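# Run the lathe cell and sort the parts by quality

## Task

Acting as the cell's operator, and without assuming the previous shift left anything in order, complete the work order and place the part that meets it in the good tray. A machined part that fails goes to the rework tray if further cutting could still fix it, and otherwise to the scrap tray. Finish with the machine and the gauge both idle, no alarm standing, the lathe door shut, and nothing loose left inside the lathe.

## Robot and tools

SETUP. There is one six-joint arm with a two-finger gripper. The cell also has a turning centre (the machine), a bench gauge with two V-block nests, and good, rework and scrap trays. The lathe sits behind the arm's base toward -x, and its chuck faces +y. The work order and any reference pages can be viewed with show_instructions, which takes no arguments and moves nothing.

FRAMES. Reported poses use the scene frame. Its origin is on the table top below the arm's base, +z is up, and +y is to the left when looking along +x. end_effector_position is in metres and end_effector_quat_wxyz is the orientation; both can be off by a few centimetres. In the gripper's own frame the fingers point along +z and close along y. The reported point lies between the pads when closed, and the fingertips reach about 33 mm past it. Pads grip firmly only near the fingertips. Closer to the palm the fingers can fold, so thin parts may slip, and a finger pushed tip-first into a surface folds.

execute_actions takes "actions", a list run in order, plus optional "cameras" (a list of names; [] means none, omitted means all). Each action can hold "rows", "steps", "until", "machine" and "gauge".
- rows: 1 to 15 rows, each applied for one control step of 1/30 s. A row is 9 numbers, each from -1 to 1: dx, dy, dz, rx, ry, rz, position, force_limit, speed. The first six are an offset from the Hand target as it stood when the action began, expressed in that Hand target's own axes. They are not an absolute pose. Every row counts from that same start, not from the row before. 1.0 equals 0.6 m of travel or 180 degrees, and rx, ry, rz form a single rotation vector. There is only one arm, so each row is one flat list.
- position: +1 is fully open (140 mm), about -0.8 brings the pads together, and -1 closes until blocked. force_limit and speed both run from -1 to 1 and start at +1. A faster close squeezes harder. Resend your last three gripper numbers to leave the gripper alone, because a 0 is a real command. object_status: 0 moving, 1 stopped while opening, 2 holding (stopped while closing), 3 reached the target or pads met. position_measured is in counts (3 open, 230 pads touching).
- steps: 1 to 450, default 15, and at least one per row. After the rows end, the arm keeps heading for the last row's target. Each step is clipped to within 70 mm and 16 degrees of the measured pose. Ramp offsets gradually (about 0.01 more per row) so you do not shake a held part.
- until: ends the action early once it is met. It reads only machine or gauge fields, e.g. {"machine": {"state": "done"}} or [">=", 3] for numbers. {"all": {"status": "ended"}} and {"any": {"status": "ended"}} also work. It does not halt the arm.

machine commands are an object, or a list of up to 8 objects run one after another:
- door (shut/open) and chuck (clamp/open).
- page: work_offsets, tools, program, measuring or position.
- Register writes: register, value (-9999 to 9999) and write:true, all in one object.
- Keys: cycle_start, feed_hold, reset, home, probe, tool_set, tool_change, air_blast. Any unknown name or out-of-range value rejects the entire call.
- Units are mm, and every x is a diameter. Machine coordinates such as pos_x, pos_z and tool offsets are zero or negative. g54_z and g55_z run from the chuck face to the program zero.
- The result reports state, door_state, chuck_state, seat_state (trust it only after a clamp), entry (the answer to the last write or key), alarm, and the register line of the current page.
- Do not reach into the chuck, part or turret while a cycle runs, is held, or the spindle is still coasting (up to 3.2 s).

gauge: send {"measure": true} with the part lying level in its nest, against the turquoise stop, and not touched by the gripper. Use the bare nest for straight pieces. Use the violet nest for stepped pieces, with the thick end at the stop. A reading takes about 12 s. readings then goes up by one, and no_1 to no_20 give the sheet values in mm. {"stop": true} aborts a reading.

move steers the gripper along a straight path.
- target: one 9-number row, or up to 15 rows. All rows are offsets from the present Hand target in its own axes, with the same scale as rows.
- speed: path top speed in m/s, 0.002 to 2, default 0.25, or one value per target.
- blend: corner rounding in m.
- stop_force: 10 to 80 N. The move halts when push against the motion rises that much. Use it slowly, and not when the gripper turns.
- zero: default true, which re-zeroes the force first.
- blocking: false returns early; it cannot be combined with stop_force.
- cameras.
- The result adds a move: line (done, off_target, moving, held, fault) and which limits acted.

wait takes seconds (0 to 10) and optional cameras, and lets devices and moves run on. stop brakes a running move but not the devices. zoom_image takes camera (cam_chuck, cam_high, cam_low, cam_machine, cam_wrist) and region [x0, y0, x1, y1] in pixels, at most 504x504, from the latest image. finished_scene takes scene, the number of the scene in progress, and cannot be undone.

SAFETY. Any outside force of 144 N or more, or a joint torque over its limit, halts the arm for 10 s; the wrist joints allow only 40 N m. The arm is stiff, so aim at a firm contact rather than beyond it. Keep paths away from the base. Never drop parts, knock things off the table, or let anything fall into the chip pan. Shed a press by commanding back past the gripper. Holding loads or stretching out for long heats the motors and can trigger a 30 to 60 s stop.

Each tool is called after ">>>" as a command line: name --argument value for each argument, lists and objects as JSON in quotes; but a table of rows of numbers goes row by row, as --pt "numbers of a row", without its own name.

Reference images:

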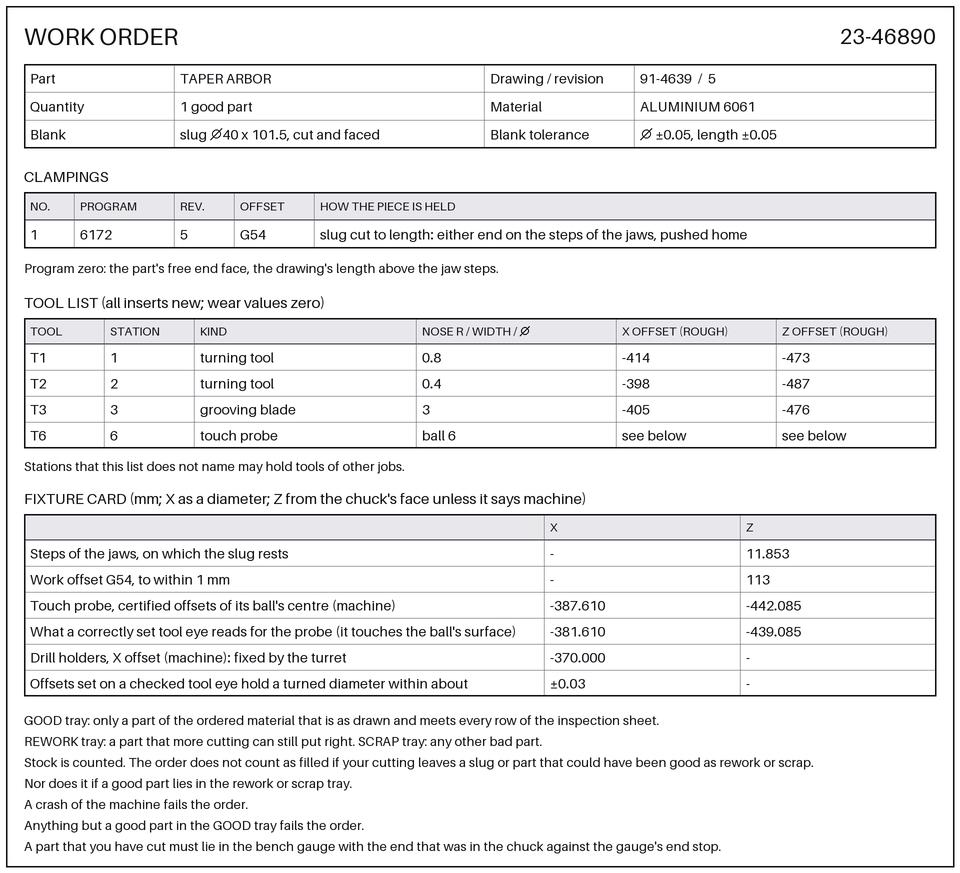

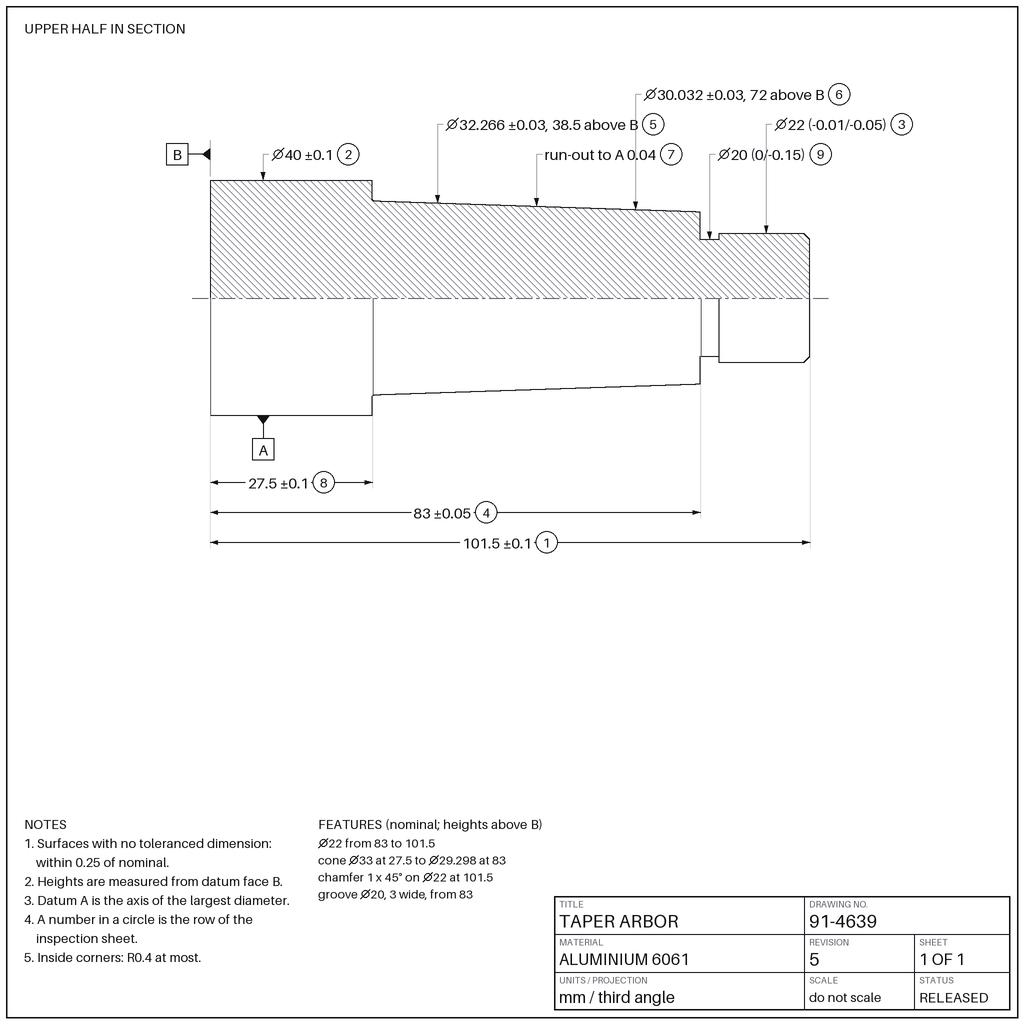

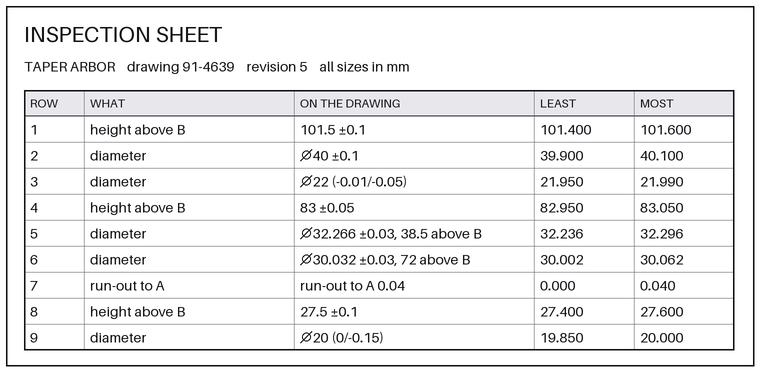

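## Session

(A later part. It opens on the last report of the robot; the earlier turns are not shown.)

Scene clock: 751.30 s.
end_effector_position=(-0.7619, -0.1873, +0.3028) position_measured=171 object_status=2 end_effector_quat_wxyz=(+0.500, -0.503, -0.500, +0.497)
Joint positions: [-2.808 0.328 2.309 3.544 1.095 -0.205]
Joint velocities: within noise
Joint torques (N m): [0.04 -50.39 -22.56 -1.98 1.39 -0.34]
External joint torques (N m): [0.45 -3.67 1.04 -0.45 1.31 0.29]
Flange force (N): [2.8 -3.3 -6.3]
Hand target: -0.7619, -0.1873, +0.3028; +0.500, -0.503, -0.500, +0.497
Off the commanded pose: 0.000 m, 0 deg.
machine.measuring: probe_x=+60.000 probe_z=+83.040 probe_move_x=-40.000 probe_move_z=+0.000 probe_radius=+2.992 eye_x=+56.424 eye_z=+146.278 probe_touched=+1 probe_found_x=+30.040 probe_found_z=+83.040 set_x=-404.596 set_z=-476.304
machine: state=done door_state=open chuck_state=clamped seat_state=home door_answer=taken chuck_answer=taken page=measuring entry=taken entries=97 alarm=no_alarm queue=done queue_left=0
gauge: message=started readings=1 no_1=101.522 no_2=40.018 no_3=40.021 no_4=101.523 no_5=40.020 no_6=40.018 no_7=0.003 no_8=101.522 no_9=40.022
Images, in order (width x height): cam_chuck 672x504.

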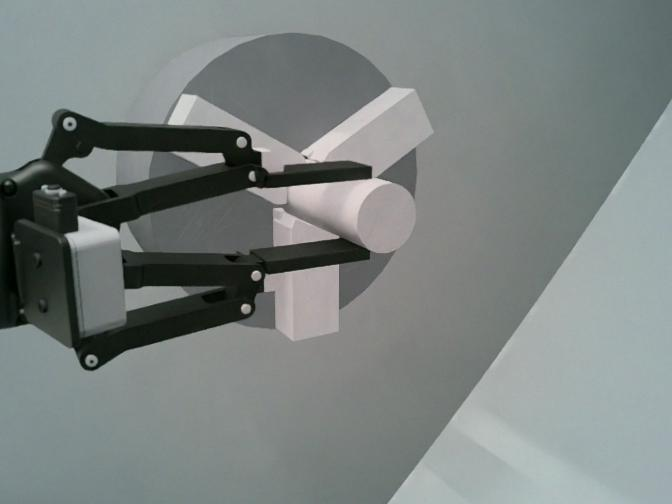

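Forces are low. Opening the chuck, tightening the grip and pulling the part out.

>>> execute_actions --actions '[{"rows":[[0,-0.0001,-0.0001,0,0,0,-1,-1,-1]],"steps":5},{"machine":{"chuck":"open"},"steps":80},{"rows":[[0,0,0,0,0,0,-0.98,0,-1]],"steps":45}]' --cameras '[]'

>>> move --target '[0.142,0,0,0,0,0,-0.98,0,-1]' --speed 0.05 --cameras '["cam_chuck","cam_wrist"]'

Scene clock: 756.13 s.
end_effector_position=(-0.7619, -0.1873, +0.3028) position_measured=173 object_status=2 end_effector_quat_wxyz=(+0.500, -0.503, -0.500, +0.497)
Joint positions: [-2.808 0.328 2.309 3.544 1.095 -0.205]
Joint velocities: within noise
Joint torques (N m): [2.5 -59.45 -23.42 -2.58 4.7 -0.16]
External joint torques (N m): [-2.01 5.41 1.9 0.16 -2 0.11]
External joint torques at the end of the 1st action: [0.11 -2.03 0.52 -0.61 0.94 0.18]
External joint torques at the end of the 2nd action: [-1.81 5.33 1.98 0.08 -1.94 0.19]
Flange force (N): [2.9 6.9 5.0]
Flange force at the end of the 1st action (N): [2.6 -1.2 -3.2]
Flange force at the end of the 2nd action (N): [2.9 7.0 4.7]
Hand target: -0.7619, -0.1873, +0.3028; +0.500, -0.503, -0.500, +0.497
Off the commanded pose: 0.000 m, 0 deg.
machine.measuring: probe_x=+60.000 probe_z=+83.040 probe_move_x=-40.000 probe_move_z=+0.000 probe_radius=+2.992 eye_x=+56.424 eye_z=+146.278 probe_touched=+1 probe_found_x=+30.040 probe_found_z=+83.040 set_x=-404.596 set_z=-476.304
machine: state=idle door_state=open chuck_state=open seat_state=home door_answer=taken chuck_answer=taken page=measuring entry=taken entries=97 alarm=no_alarm queue=done queue_left=0
gauge: message=started readings=1 no_1=101.522 no_2=40.018 no_3=40.021 no_4=101.523 no_5=40.020 no_6=40.018 no_7=0.003 no_8=101.522 no_9=40.022
No camera images: "cameras" was empty.

Scene clock: 758.17 s.
end_effector_position=(-0.7614, -0.1021, +0.3028) position_measured=173 object_status=2 end_effector_quat_wxyz=(+0.500, -0.503, -0.500, +0.497)
Joint positions: [-2.988 0.295 2.361 3.339 1.088 -0.107]
Joint velocities: within noise
Joint torques (N m): [3.07 -56.23 -23.32 -2.24 4.74 -0.22]
External joint torques (N m): [-2.39 5.1 1.75 0 -2.01 0.17]
Flange force (N): [4.9 6.4 4.7]
Hand target: -0.7614, -0.1021, +0.3028; +0.500, -0.503, -0.500, +0.497
Off the commanded pose: 0.000 m, 0 deg.
machine.measuring: probe_x=+60.000 probe_z=+83.040 probe_move_x=-40.000 probe_move_z=+0.000 probe_radius=+2.992 eye_x=+56.424 eye_z=+146.278 probe_touched=+1 probe_found_x=+30.040 probe_found_z=+83.040 set_x=-404.596 set_z=-476.304
machine: state=idle door_state=open chuck_state=open seat_state=open door_answer=taken chuck_answer=taken page=measuring entry=taken entries=97 alarm=no_alarm queue=done queue_left=0
gauge: message=started readings=1 no_1=101.522 no_2=40.018 no_3=40.021 no_4=101.523 no_5=40.020 no_6=40.018 no_7=0.003 no_8=101.522 no_9=40.022
move: done
Images, in order (width x height): cam_chuck 672x504, cam_wrist 672x504.

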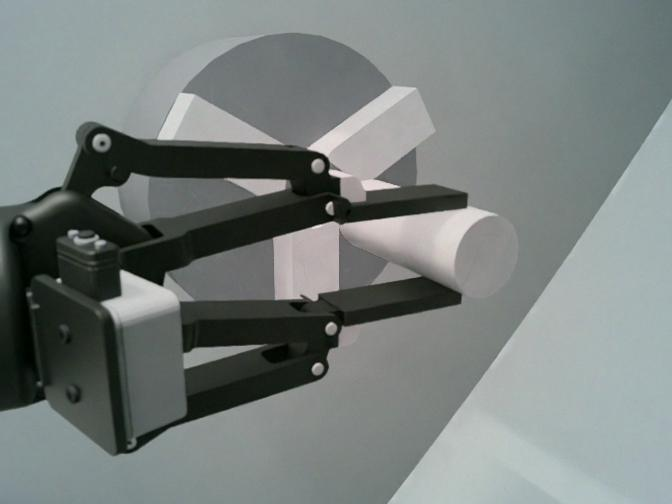

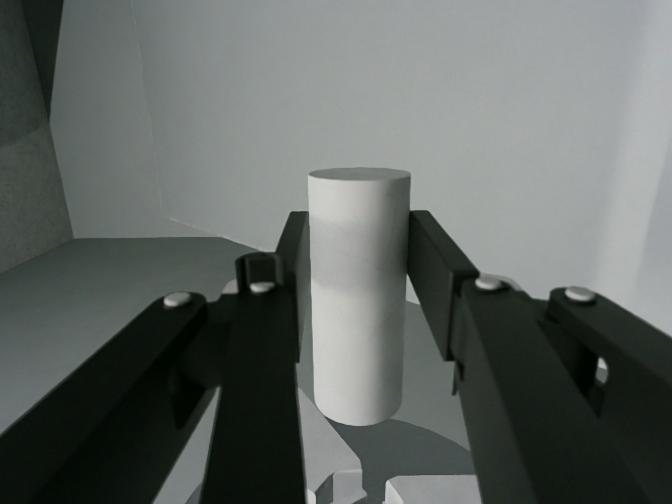

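>>> move --pt "-0.012 -0.02 -0.2085 0 0 0 -0.98 0 -1" --pt "-0.175 -0.329 -0.4283 0 -0.1133 0 -0.98 0 -1" --speed 0.15 --cameras '[]'

>>> move --target '[0,0.082,-0.433,-0.5,0,0,-0.98,0,-1]' --cameras '[]'

>>> move --pt "-0.2407 0.0917 0 0 0 -0.172 -0.98 0 -1" --pt "-0.404 0.2933 0 0 0 -0.344 -0.98 0 -1" --pt "-0.5923 0.7473 0 0 0 -0.6 -0.98 0 -1" --blend 0.03 --cameras '["cam_wrist"]'

Scene clock: 761.60 s.
end_effector_position=(-0.5061, -0.2085, +0.5016) position_measured=173 object_status=2 end_effector_quat_wxyz=(-0.404, +0.407, +0.580, -0.579)
Joint positions: [-2.833 -0.471 2.515 3.084 0.463 0.04]
Joint velocities: within noise
Joint torques (N m): [1.21 4.45 -42.85 -3.57 4.83 -0.22]
External joint torques (N m): [-1.41 2.71 2.71 -0.26 -2.08 0.17]
Flange force (N): [0.0 0.0 0.0]
Hand target: -0.5061, -0.2085, +0.5016; -0.404, +0.407, +0.580, -0.579
Off the commanded pose: 0.000 m, 0 deg.
machine.measuring: probe_x=+60.000 probe_z=+83.040 probe_move_x=-40.000 probe_move_z=+0.000 probe_radius=+2.992 eye_x=+56.424 eye_z=+146.278 probe_touched=+1 probe_found_x=+30.040 probe_found_z=+83.040 set_x=-404.596 set_z=-476.304
machine: state=idle door_state=open chuck_state=open seat_state=open door_answer=taken chuck_answer=taken page=measuring entry=taken entries=97 alarm=no_alarm queue=done queue_left=0
gauge: message=started readings=1 no_1=101.522 no_2=40.018 no_3=40.021 no_4=101.523 no_5=40.020 no_6=40.018 no_7=0.003 no_8=101.522 no_9=40.022
move: done
No camera images: "cameras" was empty.

Scene clock: 765.20 s.
end_effector_position=(-0.2618, -0.1194, +0.4536) position_measured=173 object_status=2 end_effector_quat_wxyz=(+0.002, +0.573, +0.819, +0.001)
Joint positions: [-2.815 -0.444 1.978 3.13 -1.618 -0.008]
Joint velocities: within noise
Joint torques (N m): [1.81 2.1 -43.33 -4.21 0.8 -0.24]
External joint torques (N m): [-2 1.01 1.63 -0.12 -0.82 0.24]
Flange force (N): [6.0 0.4 1.5]
Hand target: -0.2618, -0.1194, +0.4536; +0.002, +0.573, +0.819, +0.001
Off the commanded pose: 0.000 m, 0 deg.
machine.measuring: probe_x=+60.000 probe_z=+83.040 probe_move_x=-40.000 probe_move_z=+0.000 probe_radius=+2.992 eye_x=+56.424 eye_z=+146.278 probe_touched=+1 probe_found_x=+30.040 probe_found_z=+83.040 set_x=-404.596 set_z=-476.304
machine: state=idle door_state=open chuck_state=open seat_state=open door_answer=taken chuck_answer=taken page=measuring entry=taken entries=97 alarm=no_alarm queue=done queue_left=0
gauge: message=started readings=1 no_1=101.522 no_2=40.018 no_3=40.021 no_4=101.523 no_5=40.020 no_6=40.018 no_7=0.003 no_8=101.522 no_9=40.022
move: done
No camera images: "cameras" was empty.

Scene clock: 769.43 s.
end_effector_position=(+0.2813, -0.2995, +0.4566) position_measured=173 object_status=2 end_effector_quat_wxyz=(+0.002, -0.326, +0.945, -0.001)
Joint positions: [-0.937 -0.232 1.843 3.155 -1.538 -0.016]
Joint velocities: within noise
Joint torques (N m): [1.13 -20.18 -42.95 -4.14 0.83 -0.32]
External joint torques (N m): [-1.65 3.19 1.24 -0.19 -0.84 0.32]
Flange force (N): [3.0 -3.4 0.8]
Hand target: +0.2813, -0.2995, +0.4566; +0.002, -0.326, +0.945, -0.001
Off the commanded pose: 0.000 m, 0 deg.
machine.measuring: probe_x=+60.000 probe_z=+83.040 probe_move_x=-40.000 probe_move_z=+0.000 probe_radius=+2.992 eye_x=+56.424 eye_z=+146.278 probe_touched=+1 probe_found_x=+30.040 probe_found_z=+83.040 set_x=-404.596 set_z=-476.304
machine: state=idle door_state=open chuck_state=open seat_state=open door_answer=taken chuck_answer=taken page=measuring entry=taken entries=97 alarm=no_alarm queue=done queue_left=0
gauge: message=started readings=1 no_1=101.522 no_2=40.018 no_3=40.021 no_4=101.523 no_5=40.020 no_6=40.018 no_7=0.003 no_8=101.522 no_9=40.022
move: done
Images, in order (width x height): cam_wrist 672x504.

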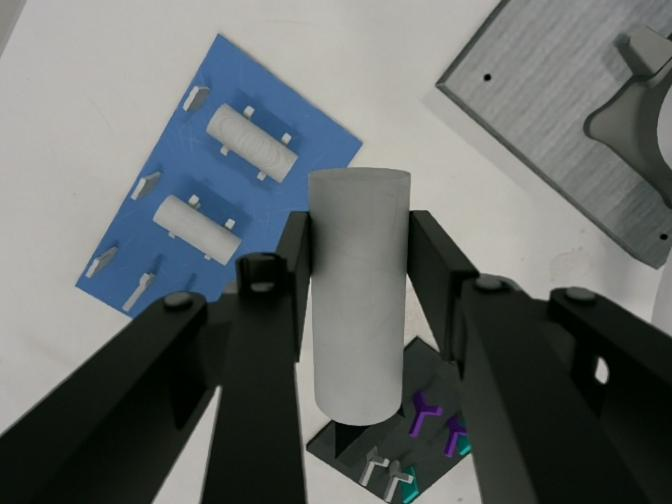

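>>> execute_actions --actions '[{"machine":{"door":"shut"},"steps":2}]' --cameras '[]'

>>> move --target '[-0.824,-0.0146,0.204,0,0,-0.2785,-0.98,0,-1]' --cameras '["cam_wrist"]'

Scene clock: 769.87 s.
end_effector_position=(+0.2813, -0.2995, +0.4566) position_measured=173 object_status=2 end_effector_quat_wxyz=(+0.002, -0.326, +0.945, -0.001)
Joint positions: [-0.937 -0.232 1.843 3.155 -1.538 -0.016]
Joint velocities: within noise
Joint torques (N m): [0.88 -19.31 -43.39 -4.19 0.89 -0.25]
External joint torques (N m): [-1.27 2.31 1.65 -0.14 -0.9 0.25]
Flange force (N): [2.4 -1.4 1.4]
Hand target: +0.2813, -0.2995, +0.4566; +0.002, -0.326, +0.945, -0.001
Tool commands: gripper/position=-0.98 gripper/force_limit=+0.0 gripper/speed=-1.0
Off the commanded pose: 0.000 m, 0 deg.
machine.measuring: probe_x=+60.000 probe_z=+83.040 probe_move_x=-40.000 probe_move_z=+0.000 probe_radius=+2.992 eye_x=+56.424 eye_z=+146.278 probe_touched=+1 probe_found_x=+30.040 probe_found_z=+83.040 set_x=-404.596 set_z=-476.304
machine: state=idle door_state=between chuck_state=open seat_state=open door_answer=taken chuck_answer=taken page=measuring entry=taken entries=97 alarm=no_alarm queue=running queue_left=0
gauge: message=started readings=1 no_1=101.522 no_2=40.018 no_3=40.021 no_4=101.523 no_5=40.020 no_6=40.018 no_7=0.003 no_8=101.522 no_9=40.022
No camera images: "cameras" was empty.

Scene clock: 772.37 s.
end_effector_position=(+0.6766, -0.0018, +0.3360) position_measured=173 object_status=2 end_effector_quat_wxyz=(-0.002, +0.696, -0.718, +0.002)
Joint positions: [-0.083 0.215 1.609 3.157 -1.312 -0.04]
Joint velocities: within noise
Joint torques (N m): [0.9 -68.25 -41.67 -4.08 1.03 -0.27]
External joint torques (N m): [-1.86 5.68 1.26 -0.12 -1.03 0.27]
Flange force (N): [2.3 -6.7 2.2]
Hand target: +0.6766, -0.0018, +0.3360; -0.002, +0.696, -0.718, +0.002
Off the commanded pose: 0.000 m, 0 deg.
machine.measuring: probe_x=+60.000 probe_z=+83.040 probe_move_x=-40.000 probe_move_z=+0.000 probe_radius=+2.992 eye_x=+56.424 eye_z=+146.278 probe_touched=+1 probe_found_x=+30.040 probe_found_z=+83.040 set_x=-404.596 set_z=-476.304
machine: state=idle door_state=shut chuck_state=open seat_state=open door_answer=taken chuck_answer=taken page=measuring entry=taken entries=97 alarm=no_alarm queue=done queue_left=0
gauge: message=started readings=1 no_1=101.522 no_2=40.018 no_3=40.021 no_4=101.523 no_5=40.020 no_6=40.018 no_7=0.003 no_8=101.522 no_9=40.022
move: done
Images, in order (width x height): cam_wrist 672x504.

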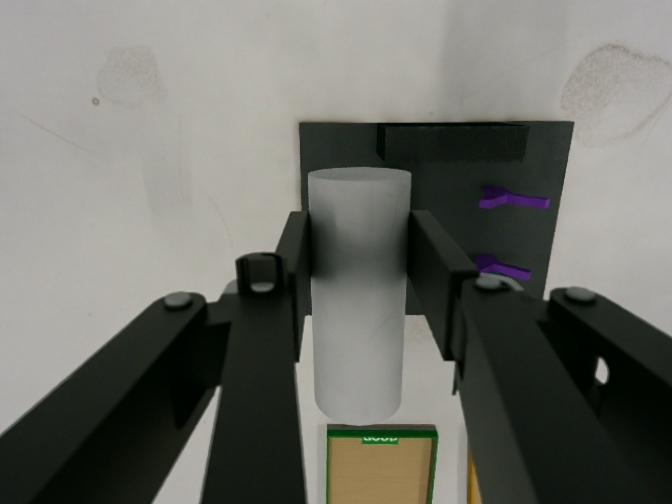

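>>> move --target '[-0.0735,0.0441,0.3467,0,0,0,-0.98,0,-1]' --cameras '["cam_wrist"]'

>>> move --target '[0,0,0.06,0,0,0,-0.98,0,-1]' --speed 0.02 --stop_force 10 --cameras '["cam_wrist"]'

Scene clock: 774.03 s.
end_effector_position=(+0.6527, +0.0430, +0.1279) position_measured=173 object_status=2 end_effector_quat_wxyz=(-0.002, +0.696, -0.718, +0.002)
Joint positions: [-0.012 0.327 1.874 3.16 -0.935 0.024]
Joint velocities: within noise
Joint torques (N m): [1.28 -72.29 -34.76 -3.43 0.9 -0.21]
External joint torques (N m): [-2.29 5.39 1.07 -0.08 -0.89 0.21]
Flange force (N): [2.8 -5.9 4.6]
Hand target: +0.6527, +0.0430, +0.1278; -0.002, +0.696, -0.718, +0.002
Off the commanded pose: 0.000 m, 0 deg.
machine.measuring: probe_x=+60.000 probe_z=+83.040 probe_move_x=-40.000 probe_move_z=+0.000 probe_radius=+2.992 eye_x=+56.424 eye_z=+146.278 probe_touched=+1 probe_found_x=+30.040 probe_found_z=+83.040 set_x=-404.596 set_z=-476.304
machine: state=idle door_state=shut chuck_state=open seat_state=open door_answer=taken chuck_answer=taken page=measuring entry=taken entries=97 alarm=no_alarm queue=done queue_left=0
gauge: message=started readings=1 no_1=101.522 no_2=40.018 no_3=40.021 no_4=101.523 no_5=40.020 no_6=40.018 no_7=0.003 no_8=101.522 no_9=40.022
move: done
Images, in order (width x height): cam_wrist 672x504.

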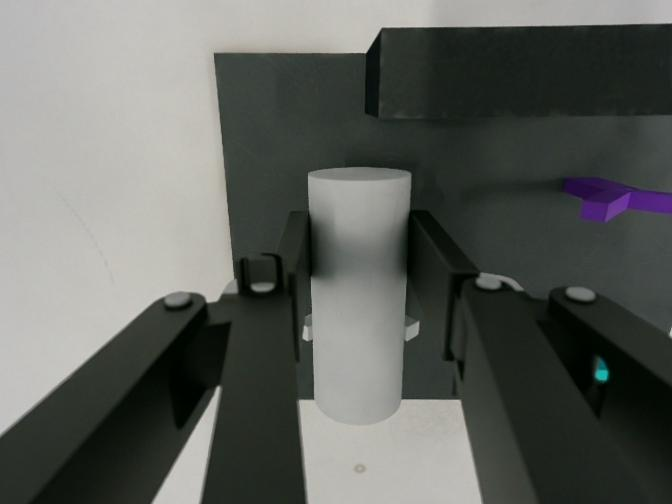

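Scene clock: 775.73 s.
end_effector_position=(+0.6528, +0.0430, +0.1062) position_measured=173 object_status=2 end_effector_quat_wxyz=(-0.002, +0.696, -0.718, +0.002)
Joint positions: [-0.011 0.349 1.89 3.161 -0.896 0.024]
Joint velocities: within noise
Joint torques (N m): [1.54 -43.76 -23.94 -2.67 5.65 -0.32]
External joint torques (N m): [-2.38 -24.32 -8.72 -0.72 -5.65 0.32]
Flange force (N): [3.7 11.1 -42.0]
Hand target: +0.6528, +0.0430, +0.1061; -0.002, +0.696, -0.718, +0.002 (not the last commanded pose)
Off the commanded pose: 0.014 m, 0 deg.
machine.measuring: probe_x=+60.000 probe_z=+83.040 probe_move_x=-40.000 probe_move_z=+0.000 probe_radius=+2.992 eye_x=+56.424 eye_z=+146.278 probe_touched=+1 probe_found_x=+30.040 probe_found_z=+83.040 set_x=-404.596 set_z=-476.304
machine: state=idle door_state=shut chuck_state=open seat_state=open door_answer=taken chuck_answer=taken page=measuring entry=taken entries=97 alarm=no_alarm queue=done queue_left=0
gauge: message=started readings=1 no_1=101.522 no_2=40.018 no_3=40.021 no_4=101.523 no_5=40.020 no_6=40.018 no_7=0.003 no_8=101.522 no_9=40.022
move: contact
Images, in order (width x height): cam_wrist 672x504.

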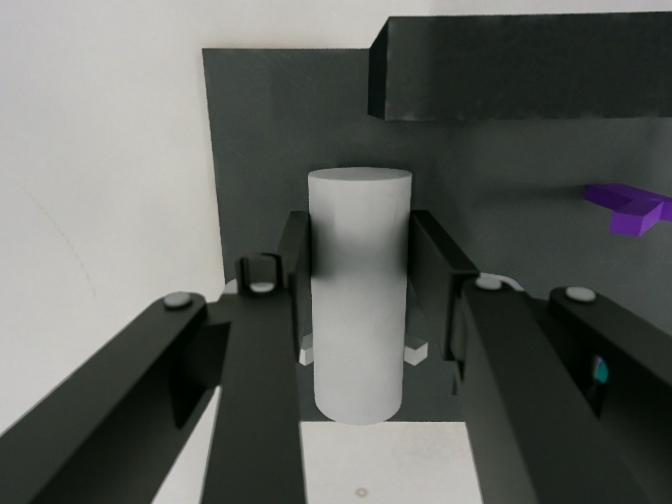

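>>> move --pt "0 0.0012 -0.004 0 0 0 -0.98 0 -1" --pt "0 0.0022 -0.004 0 0 0 -0.98 0 -1" --speed 0.02 --cameras '[]'

>>> move --target '[0,0,0.02,0,0,0,-0.98,0,-1]' --speed 0.006 --stop_force 10 --cameras '[]'

Scene clock: 776.80 s.
end_effector_position=(+0.6515, +0.0430, +0.1085) position_measured=173 object_status=2 end_effector_quat_wxyz=(-0.002, +0.696, -0.718, +0.002)
Joint positions: [-0.011 0.345 1.891 3.161 -0.9 0.024]
Joint velocities: within noise
Joint torques (N m): [0.78 -73.22 -34.02 -3.31 0.88 -0.3]
External joint torques (N m): [-1.7 5.41 1.23 -0.09 -0.88 0.3]
Flange force (N): [1.8 -5.4 5.0]
Hand target: +0.6515, +0.0430, +0.1085; -0.002, +0.696, -0.718, +0.002
Off the commanded pose: 0.000 m, 0 deg.
machine.measuring: probe_x=+60.000 probe_z=+83.040 probe_move_x=-40.000 probe_move_z=+0.000 probe_radius=+2.992 eye_x=+56.424 eye_z=+146.278 probe_touched=+1 probe_found_x=+30.040 probe_found_z=+83.040 set_x=-404.596 set_z=-476.304
machine: state=idle door_state=shut chuck_state=open seat_state=open door_answer=taken chuck_answer=taken page=measuring entry=taken entries=97 alarm=no_alarm queue=done queue_left=0
gauge: message=started readings=1 no_1=101.522 no_2=40.018 no_3=40.021 no_4=101.523 no_5=40.020 no_6=40.018 no_7=0.003 no_8=101.522 no_9=40.022
move: done
No camera images: "cameras" was empty.

Scene clock: 777.93 s.
end_effector_position=(+0.6515, +0.0430, +0.1053) position_measured=173 object_status=2 end_effector_quat_wxyz=(-0.002, +0.696, -0.718, +0.002)
Joint positions: [-0.011 0.349 1.893 3.161 -0.894 0.024]
Joint velocities: within noise
Joint torques (N m): [1.34 -61.38 -29.3 -3.1 2.78 -0.18]
External joint torques (N m): [-2.21 -6.56 -3.29 -0.28 -2.78 0.18]
Flange force (N): [3.0 0.2 -14.3]
Hand target: +0.6515, +0.0430, +0.1053; -0.002, +0.696, -0.718, +0.002 (not the last commanded pose)
Off the commanded pose: 0.009 m, 0 deg.
machine.measuring: probe_x=+60.000 probe_z=+83.040 probe_move_x=-40.000 probe_move_z=+0.000 probe_radius=+2.992 eye_x=+56.424 eye_z=+146.278 probe_touched=+1 probe_found_x=+30.040 probe_found_z=+83.040 set_x=-404.596 set_z=-476.304
machine: state=idle door_state=shut chuck_state=open seat_state=open door_answer=taken chuck_answer=taken page=measuring entry=taken entries=97 alarm=no_alarm queue=done queue_left=0
gauge: message=started readings=1 no_1=101.522 no_2=40.018 no_3=40.021 no_4=101.523 no_5=40.020 no_6=40.018 no_7=0.003 no_8=101.522 no_9=40.022
move: contact
No camera images: "cameras" was empty.

>>> move --target '[0,0.0006,-0.001,0,0,0,-0.98,0,-1]' --speed 0.02 --cameras '[]'

>>> move --target '[-0.03,0,0,0,0,0,-0.98,0,-1]' --speed 0.01 --stop_force 10 --cameras '["cam_wrist","cam_low"]'

Scene clock: 778.90 s.
end_effector_position=(+0.6511, +0.0430, +0.1058) position_measured=173 object_status=2 end_effector_quat_wxyz=(-0.002, +0.696, -0.718, +0.002)
Joint positions: [-0.011 0.348 1.893 3.161 -0.895 0.024]
Joint velocities: within noise
Joint torques (N m): [0.44 -72.88 -33.74 -3.33 0.86 -0.33]
External joint torques (N m): [-1.32 4.95 1.11 -0.06 -0.86 0.33]
Flange force (N): [1.2 -5.0 4.5]
Hand target: +0.6511, +0.0430, +0.1058; -0.002, +0.696, -0.718, +0.002
Off the commanded pose: 0.000 m, 0 deg.
machine.measuring: probe_x=+60.000 probe_z=+83.040 probe_move_x=-40.000 probe_move_z=+0.000 probe_radius=+2.992 eye_x=+56.424 eye_z=+146.278 probe_touched=+1 probe_found_x=+30.040 probe_found_z=+83.040 set_x=-404.596 set_z=-476.304
machine: state=idle door_state=shut chuck_state=open seat_state=open door_answer=taken chuck_answer=taken page=measuring entry=taken entries=97 alarm=no_alarm queue=done queue_left=0
gauge: message=started readings=1 no_1=101.522 no_2=40.018 no_3=40.021 no_4=101.523 no_5=40.020 no_6=40.018 no_7=0.003 no_8=101.522 no_9=40.022
move: done
No camera images: "cameras" was empty.

Scene clock: 780.57 s.
end_effector_position=(+0.6514, +0.0519, +0.1059) position_measured=173 object_status=2 end_effector_quat_wxyz=(-0.002, +0.696, -0.718, +0.002)
Joint positions: [0.003 0.349 1.892 3.16 -0.895 0.038]
Joint velocities: within noise
Joint torques (N m): [10.98 -71.46 -33.02 1.18 1.18 -0.36]
External joint torques (N m): [-11.89 3.42 0.35 -4.58 -1.18 0.36]
Flange force (N): [17.2 -5.5 1.4]
Hand target: +0.6514, +0.0519, +0.1059; -0.002, +0.696, -0.718, +0.002 (not the last commanded pose)
Off the commanded pose: 0.009 m, 0 deg.
machine.measuring: probe_x=+60.000 probe_z=+83.040 probe_move_x=-40.000 probe_move_z=+0.000 probe_radius=+2.992 eye_x=+56.424 eye_z=+146.278 probe_touched=+1 probe_found_x=+30.040 probe_found_z=+83.040 set_x=-404.596 set_z=-476.304
machine: state=idle door_state=shut chuck_state=open seat_state=open door_answer=taken chuck_answer=taken page=measuring entry=taken entries=97 alarm=no_alarm queue=done queue_left=0
gauge: message=started readings=1 no_1=101.522 no_2=40.018 no_3=40.021 no_4=101.523 no_5=40.020 no_6=40.018 no_7=0.003 no_8=101.522 no_9=40.022
move: contact
Images, in order (width x height): cam_low 672x504, cam_wrist 672x504.

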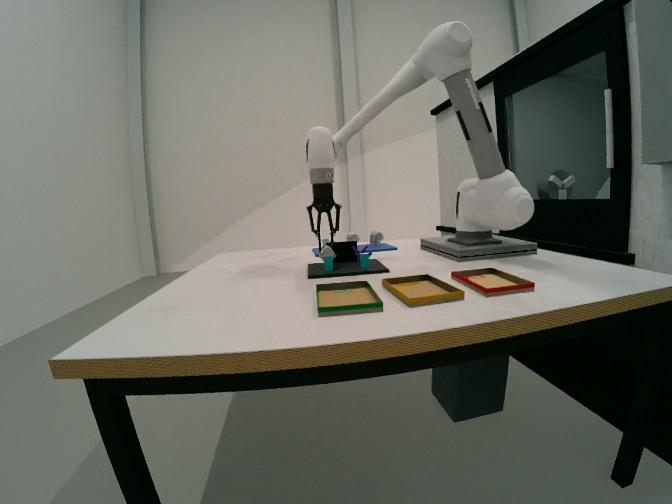

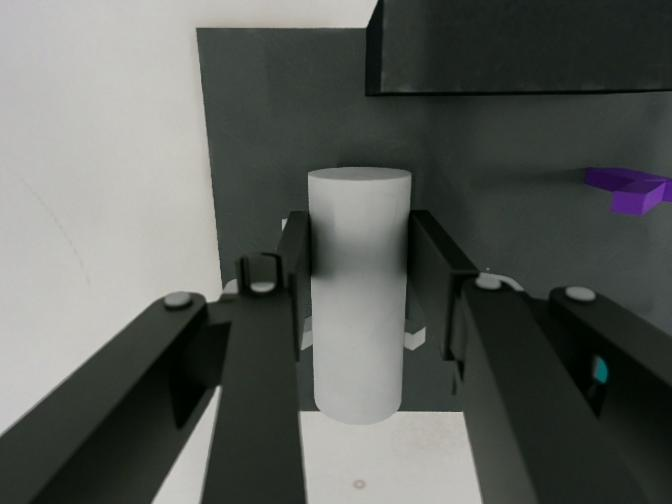

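>>> execute_actions --actions '[{"rows":[[0.0002,0,0.0006,0,0,0,-0.98,0,-1]],"steps":15},{"rows":[[0,0,0,0,0,0,0.3,0,-1]],"steps":75},{"gauge":{"measure":true},"steps":420,"until":{"gauge":{"readings":[">",1]}}}]' --cameras '["cam_wrist"]'

Scene clock: 796.00 s.
end_effector_position=(+0.6514, +0.0518, +0.1055) position_measured=91 object_status=3 end_effector_quat_wxyz=(-0.002, +0.696, -0.718, +0.002)
Joint positions: [0.002 0.349 1.892 3.16 -0.895 0.038]
Joint velocities: within noise
Joint torques (N m): [0.86 -71.28 -32.28 -3.29 0.88 -0.27]
External joint torques (N m): [-1.82 3.22 -0.39 -0.11 -0.88 0.27]
External joint torques at the end of the 1st action: [-11.92 1.11 -1.01 -4.08 -0.97 0.32]
External joint torques at the end of the 2nd action: [-2.03 3.54 -0.08 0.01 -0.94 0.22]
Flange force (N): [1.8 -5.7 1.5]
Flange force at the end of the 1st action (N): [17.3 -5.0 -1.6]
Flange force at the end of the 2nd action (N): [2.3 -5.6 2.0]
Hand target: +0.6514, +0.0518, +0.1055; -0.002, +0.696, -0.718, +0.002
Off the commanded pose: 0.000 m, 0 deg.
machine.measuring: probe_x=+60.000 probe_z=+83.040 probe_move_x=-40.000 probe_move_z=+0.000 probe_radius=+2.992 eye_x=+56.424 eye_z=+146.278 probe_touched=+1 probe_found_x=+30.040 probe_found_z=+83.040 set_x=-404.596 set_z=-476.304
machine: state=idle door_state=shut chuck_state=open seat_state=open door_answer=taken chuck_answer=taken page=measuring entry=taken entries=97 alarm=no_alarm queue=done queue_left=0
gauge: message=started readings=2 no_1=101.524 no_2=40.017 no_3=21.971 no_4=82.999 no_5=32.271 no_6=30.035 no_7=0.011 no_8=27.502 no_9=19.925
Images, in order (width x height): cam_wrist 672x504.

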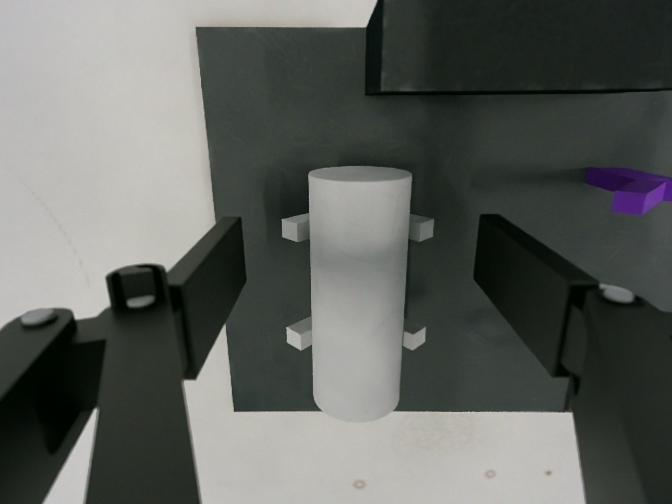

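>>> move --target '[0,0,0.004,0,0,0,0.3,0,-1]' --speed 0.03 --cameras '["cam_wrist"]'

>>> execute_actions --actions '[{"rows":[[0,0,0,0,0,0,-0.98,0,-1]],"steps":105}]' --cameras '["cam_wrist"]'

Scene clock: 797.33 s.
end_effector_position=(+0.6514, +0.0518, +0.1031) position_measured=91 object_status=3 end_effector_quat_wxyz=(-0.002, +0.696, -0.718, +0.002)
Joint positions: [0.002 0.351 1.894 3.16 -0.89 0.038]
Joint velocities: within noise
Joint torques (N m): [0.89 -71.33 -32.44 -3.36 0.86 -0.28]
External joint torques (N m): [-1.75 3.19 -0.05 -0.02 -0.86 0.28]
Flange force (N): [1.8 -5.0 1.8]
Hand target: +0.6514, +0.0518, +0.1031; -0.002, +0.696, -0.718, +0.002
Off the commanded pose: 0.000 m, 0 deg.
machine.measuring: probe_x=+60.000 probe_z=+83.040 probe_move_x=-40.000 probe_move_z=+0.000 probe_radius=+2.992 eye_x=+56.424 eye_z=+146.278 probe_touched=+1 probe_found_x=+30.040 probe_found_z=+83.040 set_x=-404.596 set_z=-476.304
machine: state=idle door_state=shut chuck_state=open seat_state=open door_answer=taken chuck_answer=taken page=measuring entry=taken entries=97 alarm=no_alarm queue=done queue_left=0
gauge: message=started readings=2 no_1=101.524 no_2=40.017 no_3=21.971 no_4=82.999 no_5=32.271 no_6=30.035 no_7=0.011 no_8=27.502 no_9=19.925
move: done
Images, in order (width x height): cam_wrist 672x504.

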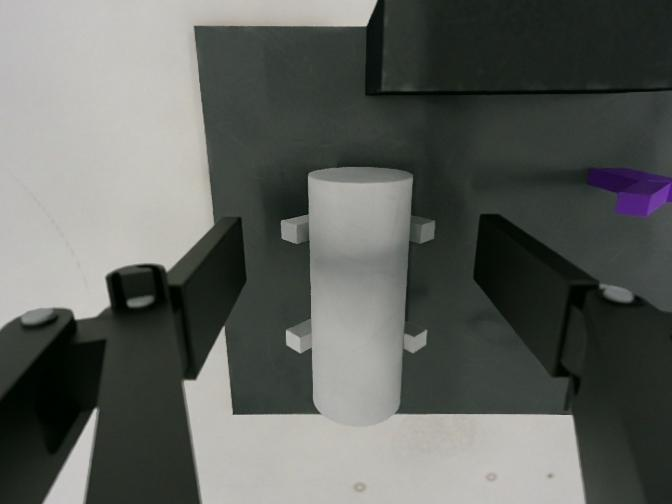

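Scene clock: 801.03 s.
end_effector_position=(+0.6515, +0.0518, +0.1031) position_measured=173 object_status=2 end_effector_quat_wxyz=(-0.002, +0.696, -0.718, +0.002)
Joint positions: [0.002 0.351 1.894 3.16 -0.89 0.038]
Joint velocities: within noise
Joint torques (N m): [1.46 -58.35 -27.7 -3.49 2.85 -0.69]
External joint torques (N m): [-2.3 -9.88 -4.85 0.11 -2.85 0.69]
Flange force (N): [2.4 1.4 -19.0]
Hand target: +0.6514, +0.0518, +0.1031; -0.002, +0.696, -0.718, +0.002
Off the commanded pose: 0.000 m, 0 deg.
machine.measuring: probe_x=+60.000 probe_z=+83.040 probe_move_x=-40.000 probe_move_z=+0.000 probe_radius=+2.992 eye_x=+56.424 eye_z=+146.278 probe_touched=+1 probe_found_x=+30.040 probe_found_z=+83.040 set_x=-404.596 set_z=-476.304
machine: state=idle door_state=shut chuck_state=open seat_state=open door_answer=taken chuck_answer=taken page=measuring entry=taken entries=97 alarm=no_alarm queue=done queue_left=0
gauge: message=started readings=2 no_1=101.524 no_2=40.017 no_3=21.971 no_4=82.999 no_5=32.271 no_6=30.035 no_7=0.011 no_8=27.502 no_9=19.925
Images, in order (width x height): cam_wrist 672x504.

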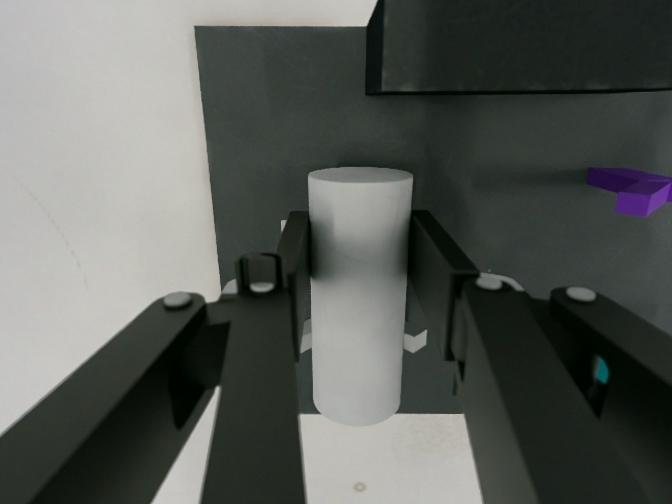

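>>> zoom_image --camera "cam_wrist" --region '[220, 140, 500, 440]'

>>> execute_actions --actions '[]'

Scaled by 1.680 from the camera's 672x504 image, which has a finer 960x720 frame.

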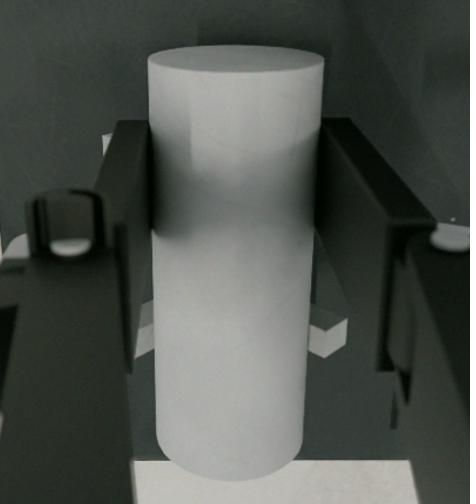

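Scene clock: 801.33 s.
end_effector_position=(+0.6514, +0.0518, +0.1031) position_measured=173 object_status=2 end_effector_quat_wxyz=(-0.002, +0.696, -0.718, +0.002)
Joint positions: [0.002 0.351 1.894 3.16 -0.89 0.038]
Joint velocities: within noise
Joint torques (N m): [1.74 -57.96 -27.18 -3.49 2.78 -0.76]
External joint torques (N m): [-2.61 -10.28 -5.34 0.11 -2.79 0.76]
Flange force (N): [2.7 1.0 -19.7]
Hand target: +0.6514, +0.0518, +0.1031; -0.002, +0.696, -0.718, +0.002
Tool commands: gripper/position=-0.98 gripper/force_limit=+0.0 gripper/speed=-1.0
Off the commanded pose: 0.000 m, 0 deg.
machine.measuring: probe_x=+60.000 probe_z=+83.040 probe_move_x=-40.000 probe_move_z=+0.000 probe_radius=+2.992 eye_x=+56.424 eye_z=+146.278 probe_touched=+1 probe_found_x=+30.040 probe_found_z=+83.040 set_x=-404.596 set_z=-476.304
machine: state=idle door_state=shut chuck_state=open seat_state=open door_answer=taken chuck_answer=taken page=measuring entry=taken entries=97 alarm=no_alarm queue=done queue_left=0
gauge: message=started readings=2 no_1=101.524 no_2=40.017 no_3=21.971 no_4=82.999 no_5=32.271 no_6=30.035 no_7=0.011 no_8=27.502 no_9=19.925

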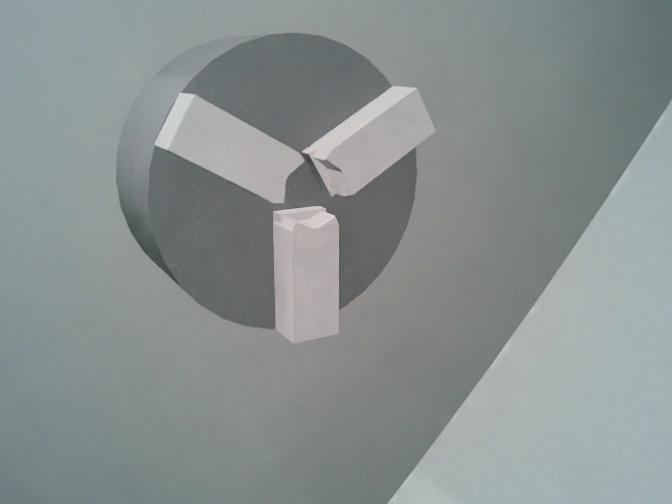

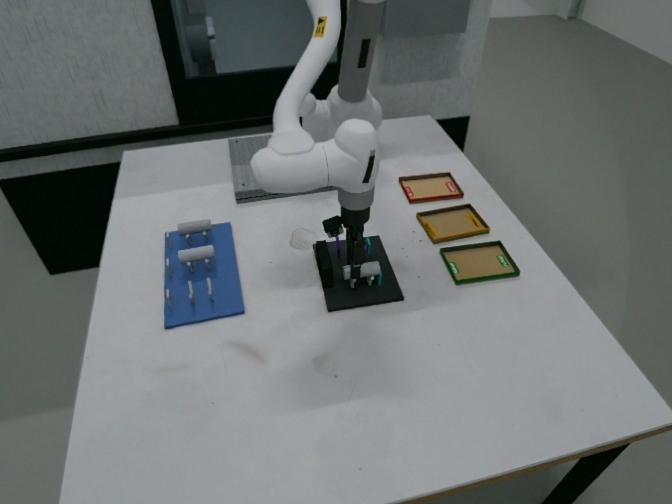

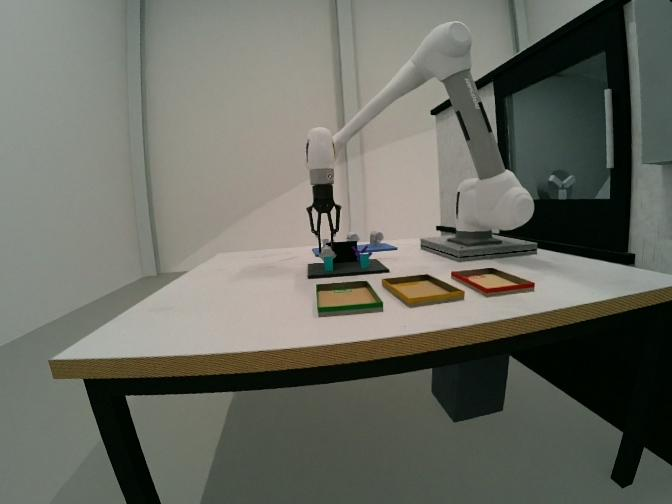

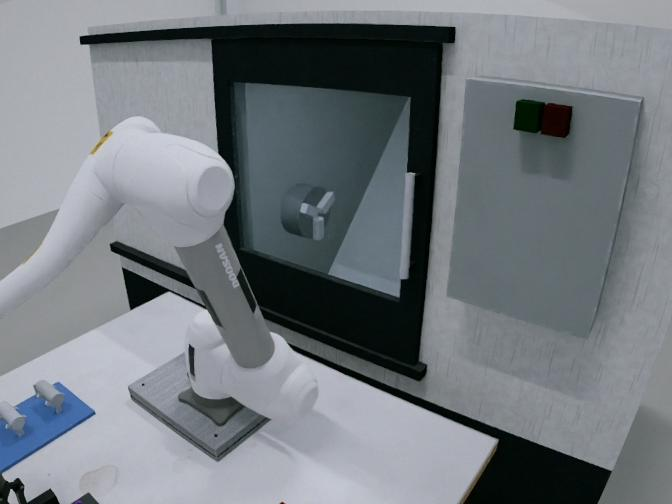

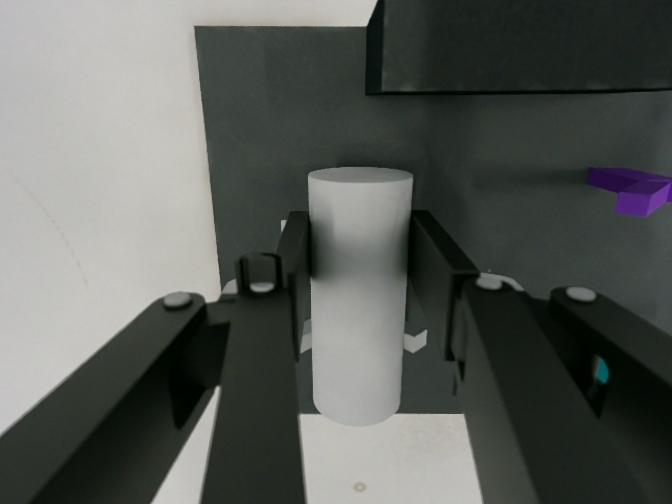

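>>> zoom_image --camera "cam_high" --region '[300, 210, 420, 320]'

>>> zoom_image --camera "cam_low" --region '[280, 200, 400, 300]'

>>> zoom_image --camera "cam_high" --region '[150, 210, 260, 330]'

Scaled by 4.200 from the camera's 672x504 image, which has a finer 960x720 frame.

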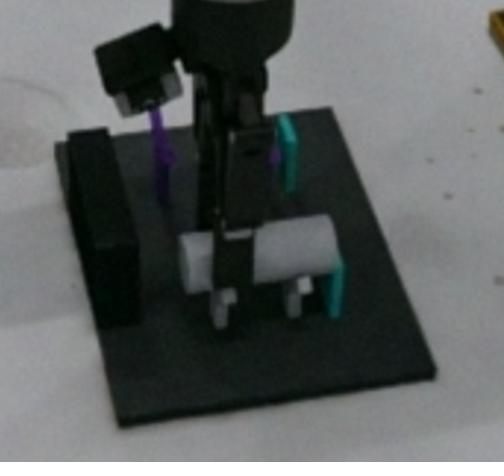

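Scaled by 4.200 from the camera's 672x504 image, which has a finer 960x720 frame.

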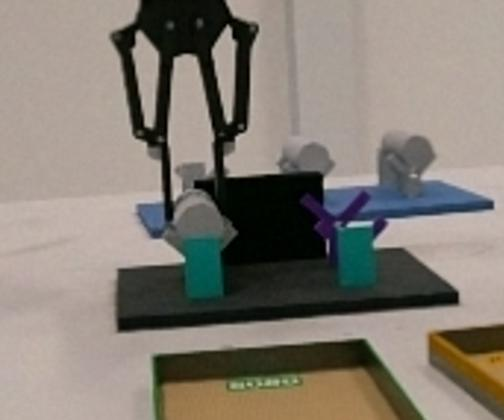

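Scaled by 4.200 from the camera's 672x504 image, which has a finer 960x720 frame.

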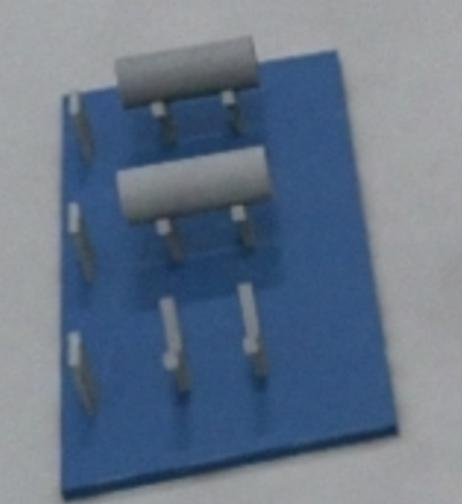

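>>> move --target '[0,0,-0.4,0,0,0,-0.98,0,-1]' --speed 0.12 --cameras '["cam_wrist","cam_high"]'

Scene clock: 804.87 s.
end_effector_position=(+0.6502, +0.0520, +0.3431) position_measured=173 object_status=2 end_effector_quat_wxyz=(-0.002, +0.696, -0.718, +0.002)
Joint positions: [-0.003 0.173 1.647 3.157 -1.316 0.04]
Joint velocities: within noise
Joint torques (N m): [1.23 -63.21 -41.94 -4.06 0.79 -0.2]
External joint torques (N m): [-2.04 4.84 1.52 -0.14 -0.79 0.2]
Flange force (N): [2.4 -5.1 2.6]
Hand target: +0.6502, +0.0520, +0.3431; -0.002, +0.696, -0.718, +0.002
Off the commanded pose: 0.000 m, 0 deg.
machine.measuring: probe_x=+60.000 probe_z=+83.040 probe_move_x=-40.000 probe_move_z=+0.000 probe_radius=+2.992 eye_x=+56.424 eye_z=+146.278 probe_touched=+1 probe_found_x=+30.040 probe_found_z=+83.040 set_x=-404.596 set_z=-476.304
machine: state=idle door_state=shut chuck_state=open seat_state=open door_answer=taken chuck_answer=taken page=measuring entry=taken entries=97 alarm=no_alarm queue=done queue_left=0
gauge: message=started readings=2 no_1=101.524 no_2=40.017 no_3=21.971 no_4=82.999 no_5=32.271 no_6=30.035 no_7=0.011 no_8=27.502 no_9=19.925
move: done
Images, in order (width x height): cam_high 672x504, cam_wrist 672x504.

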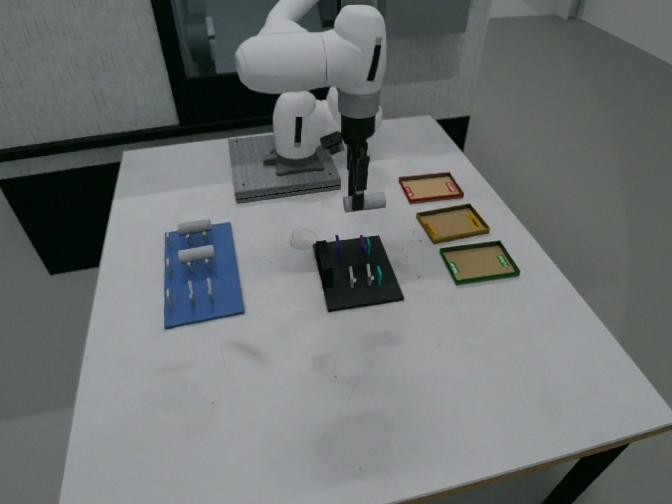

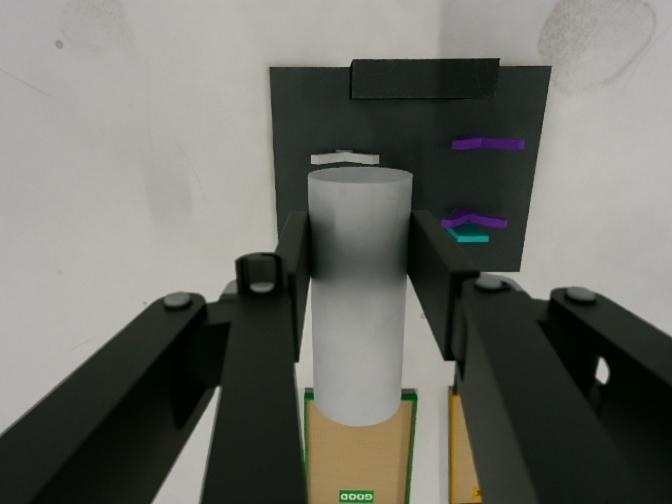

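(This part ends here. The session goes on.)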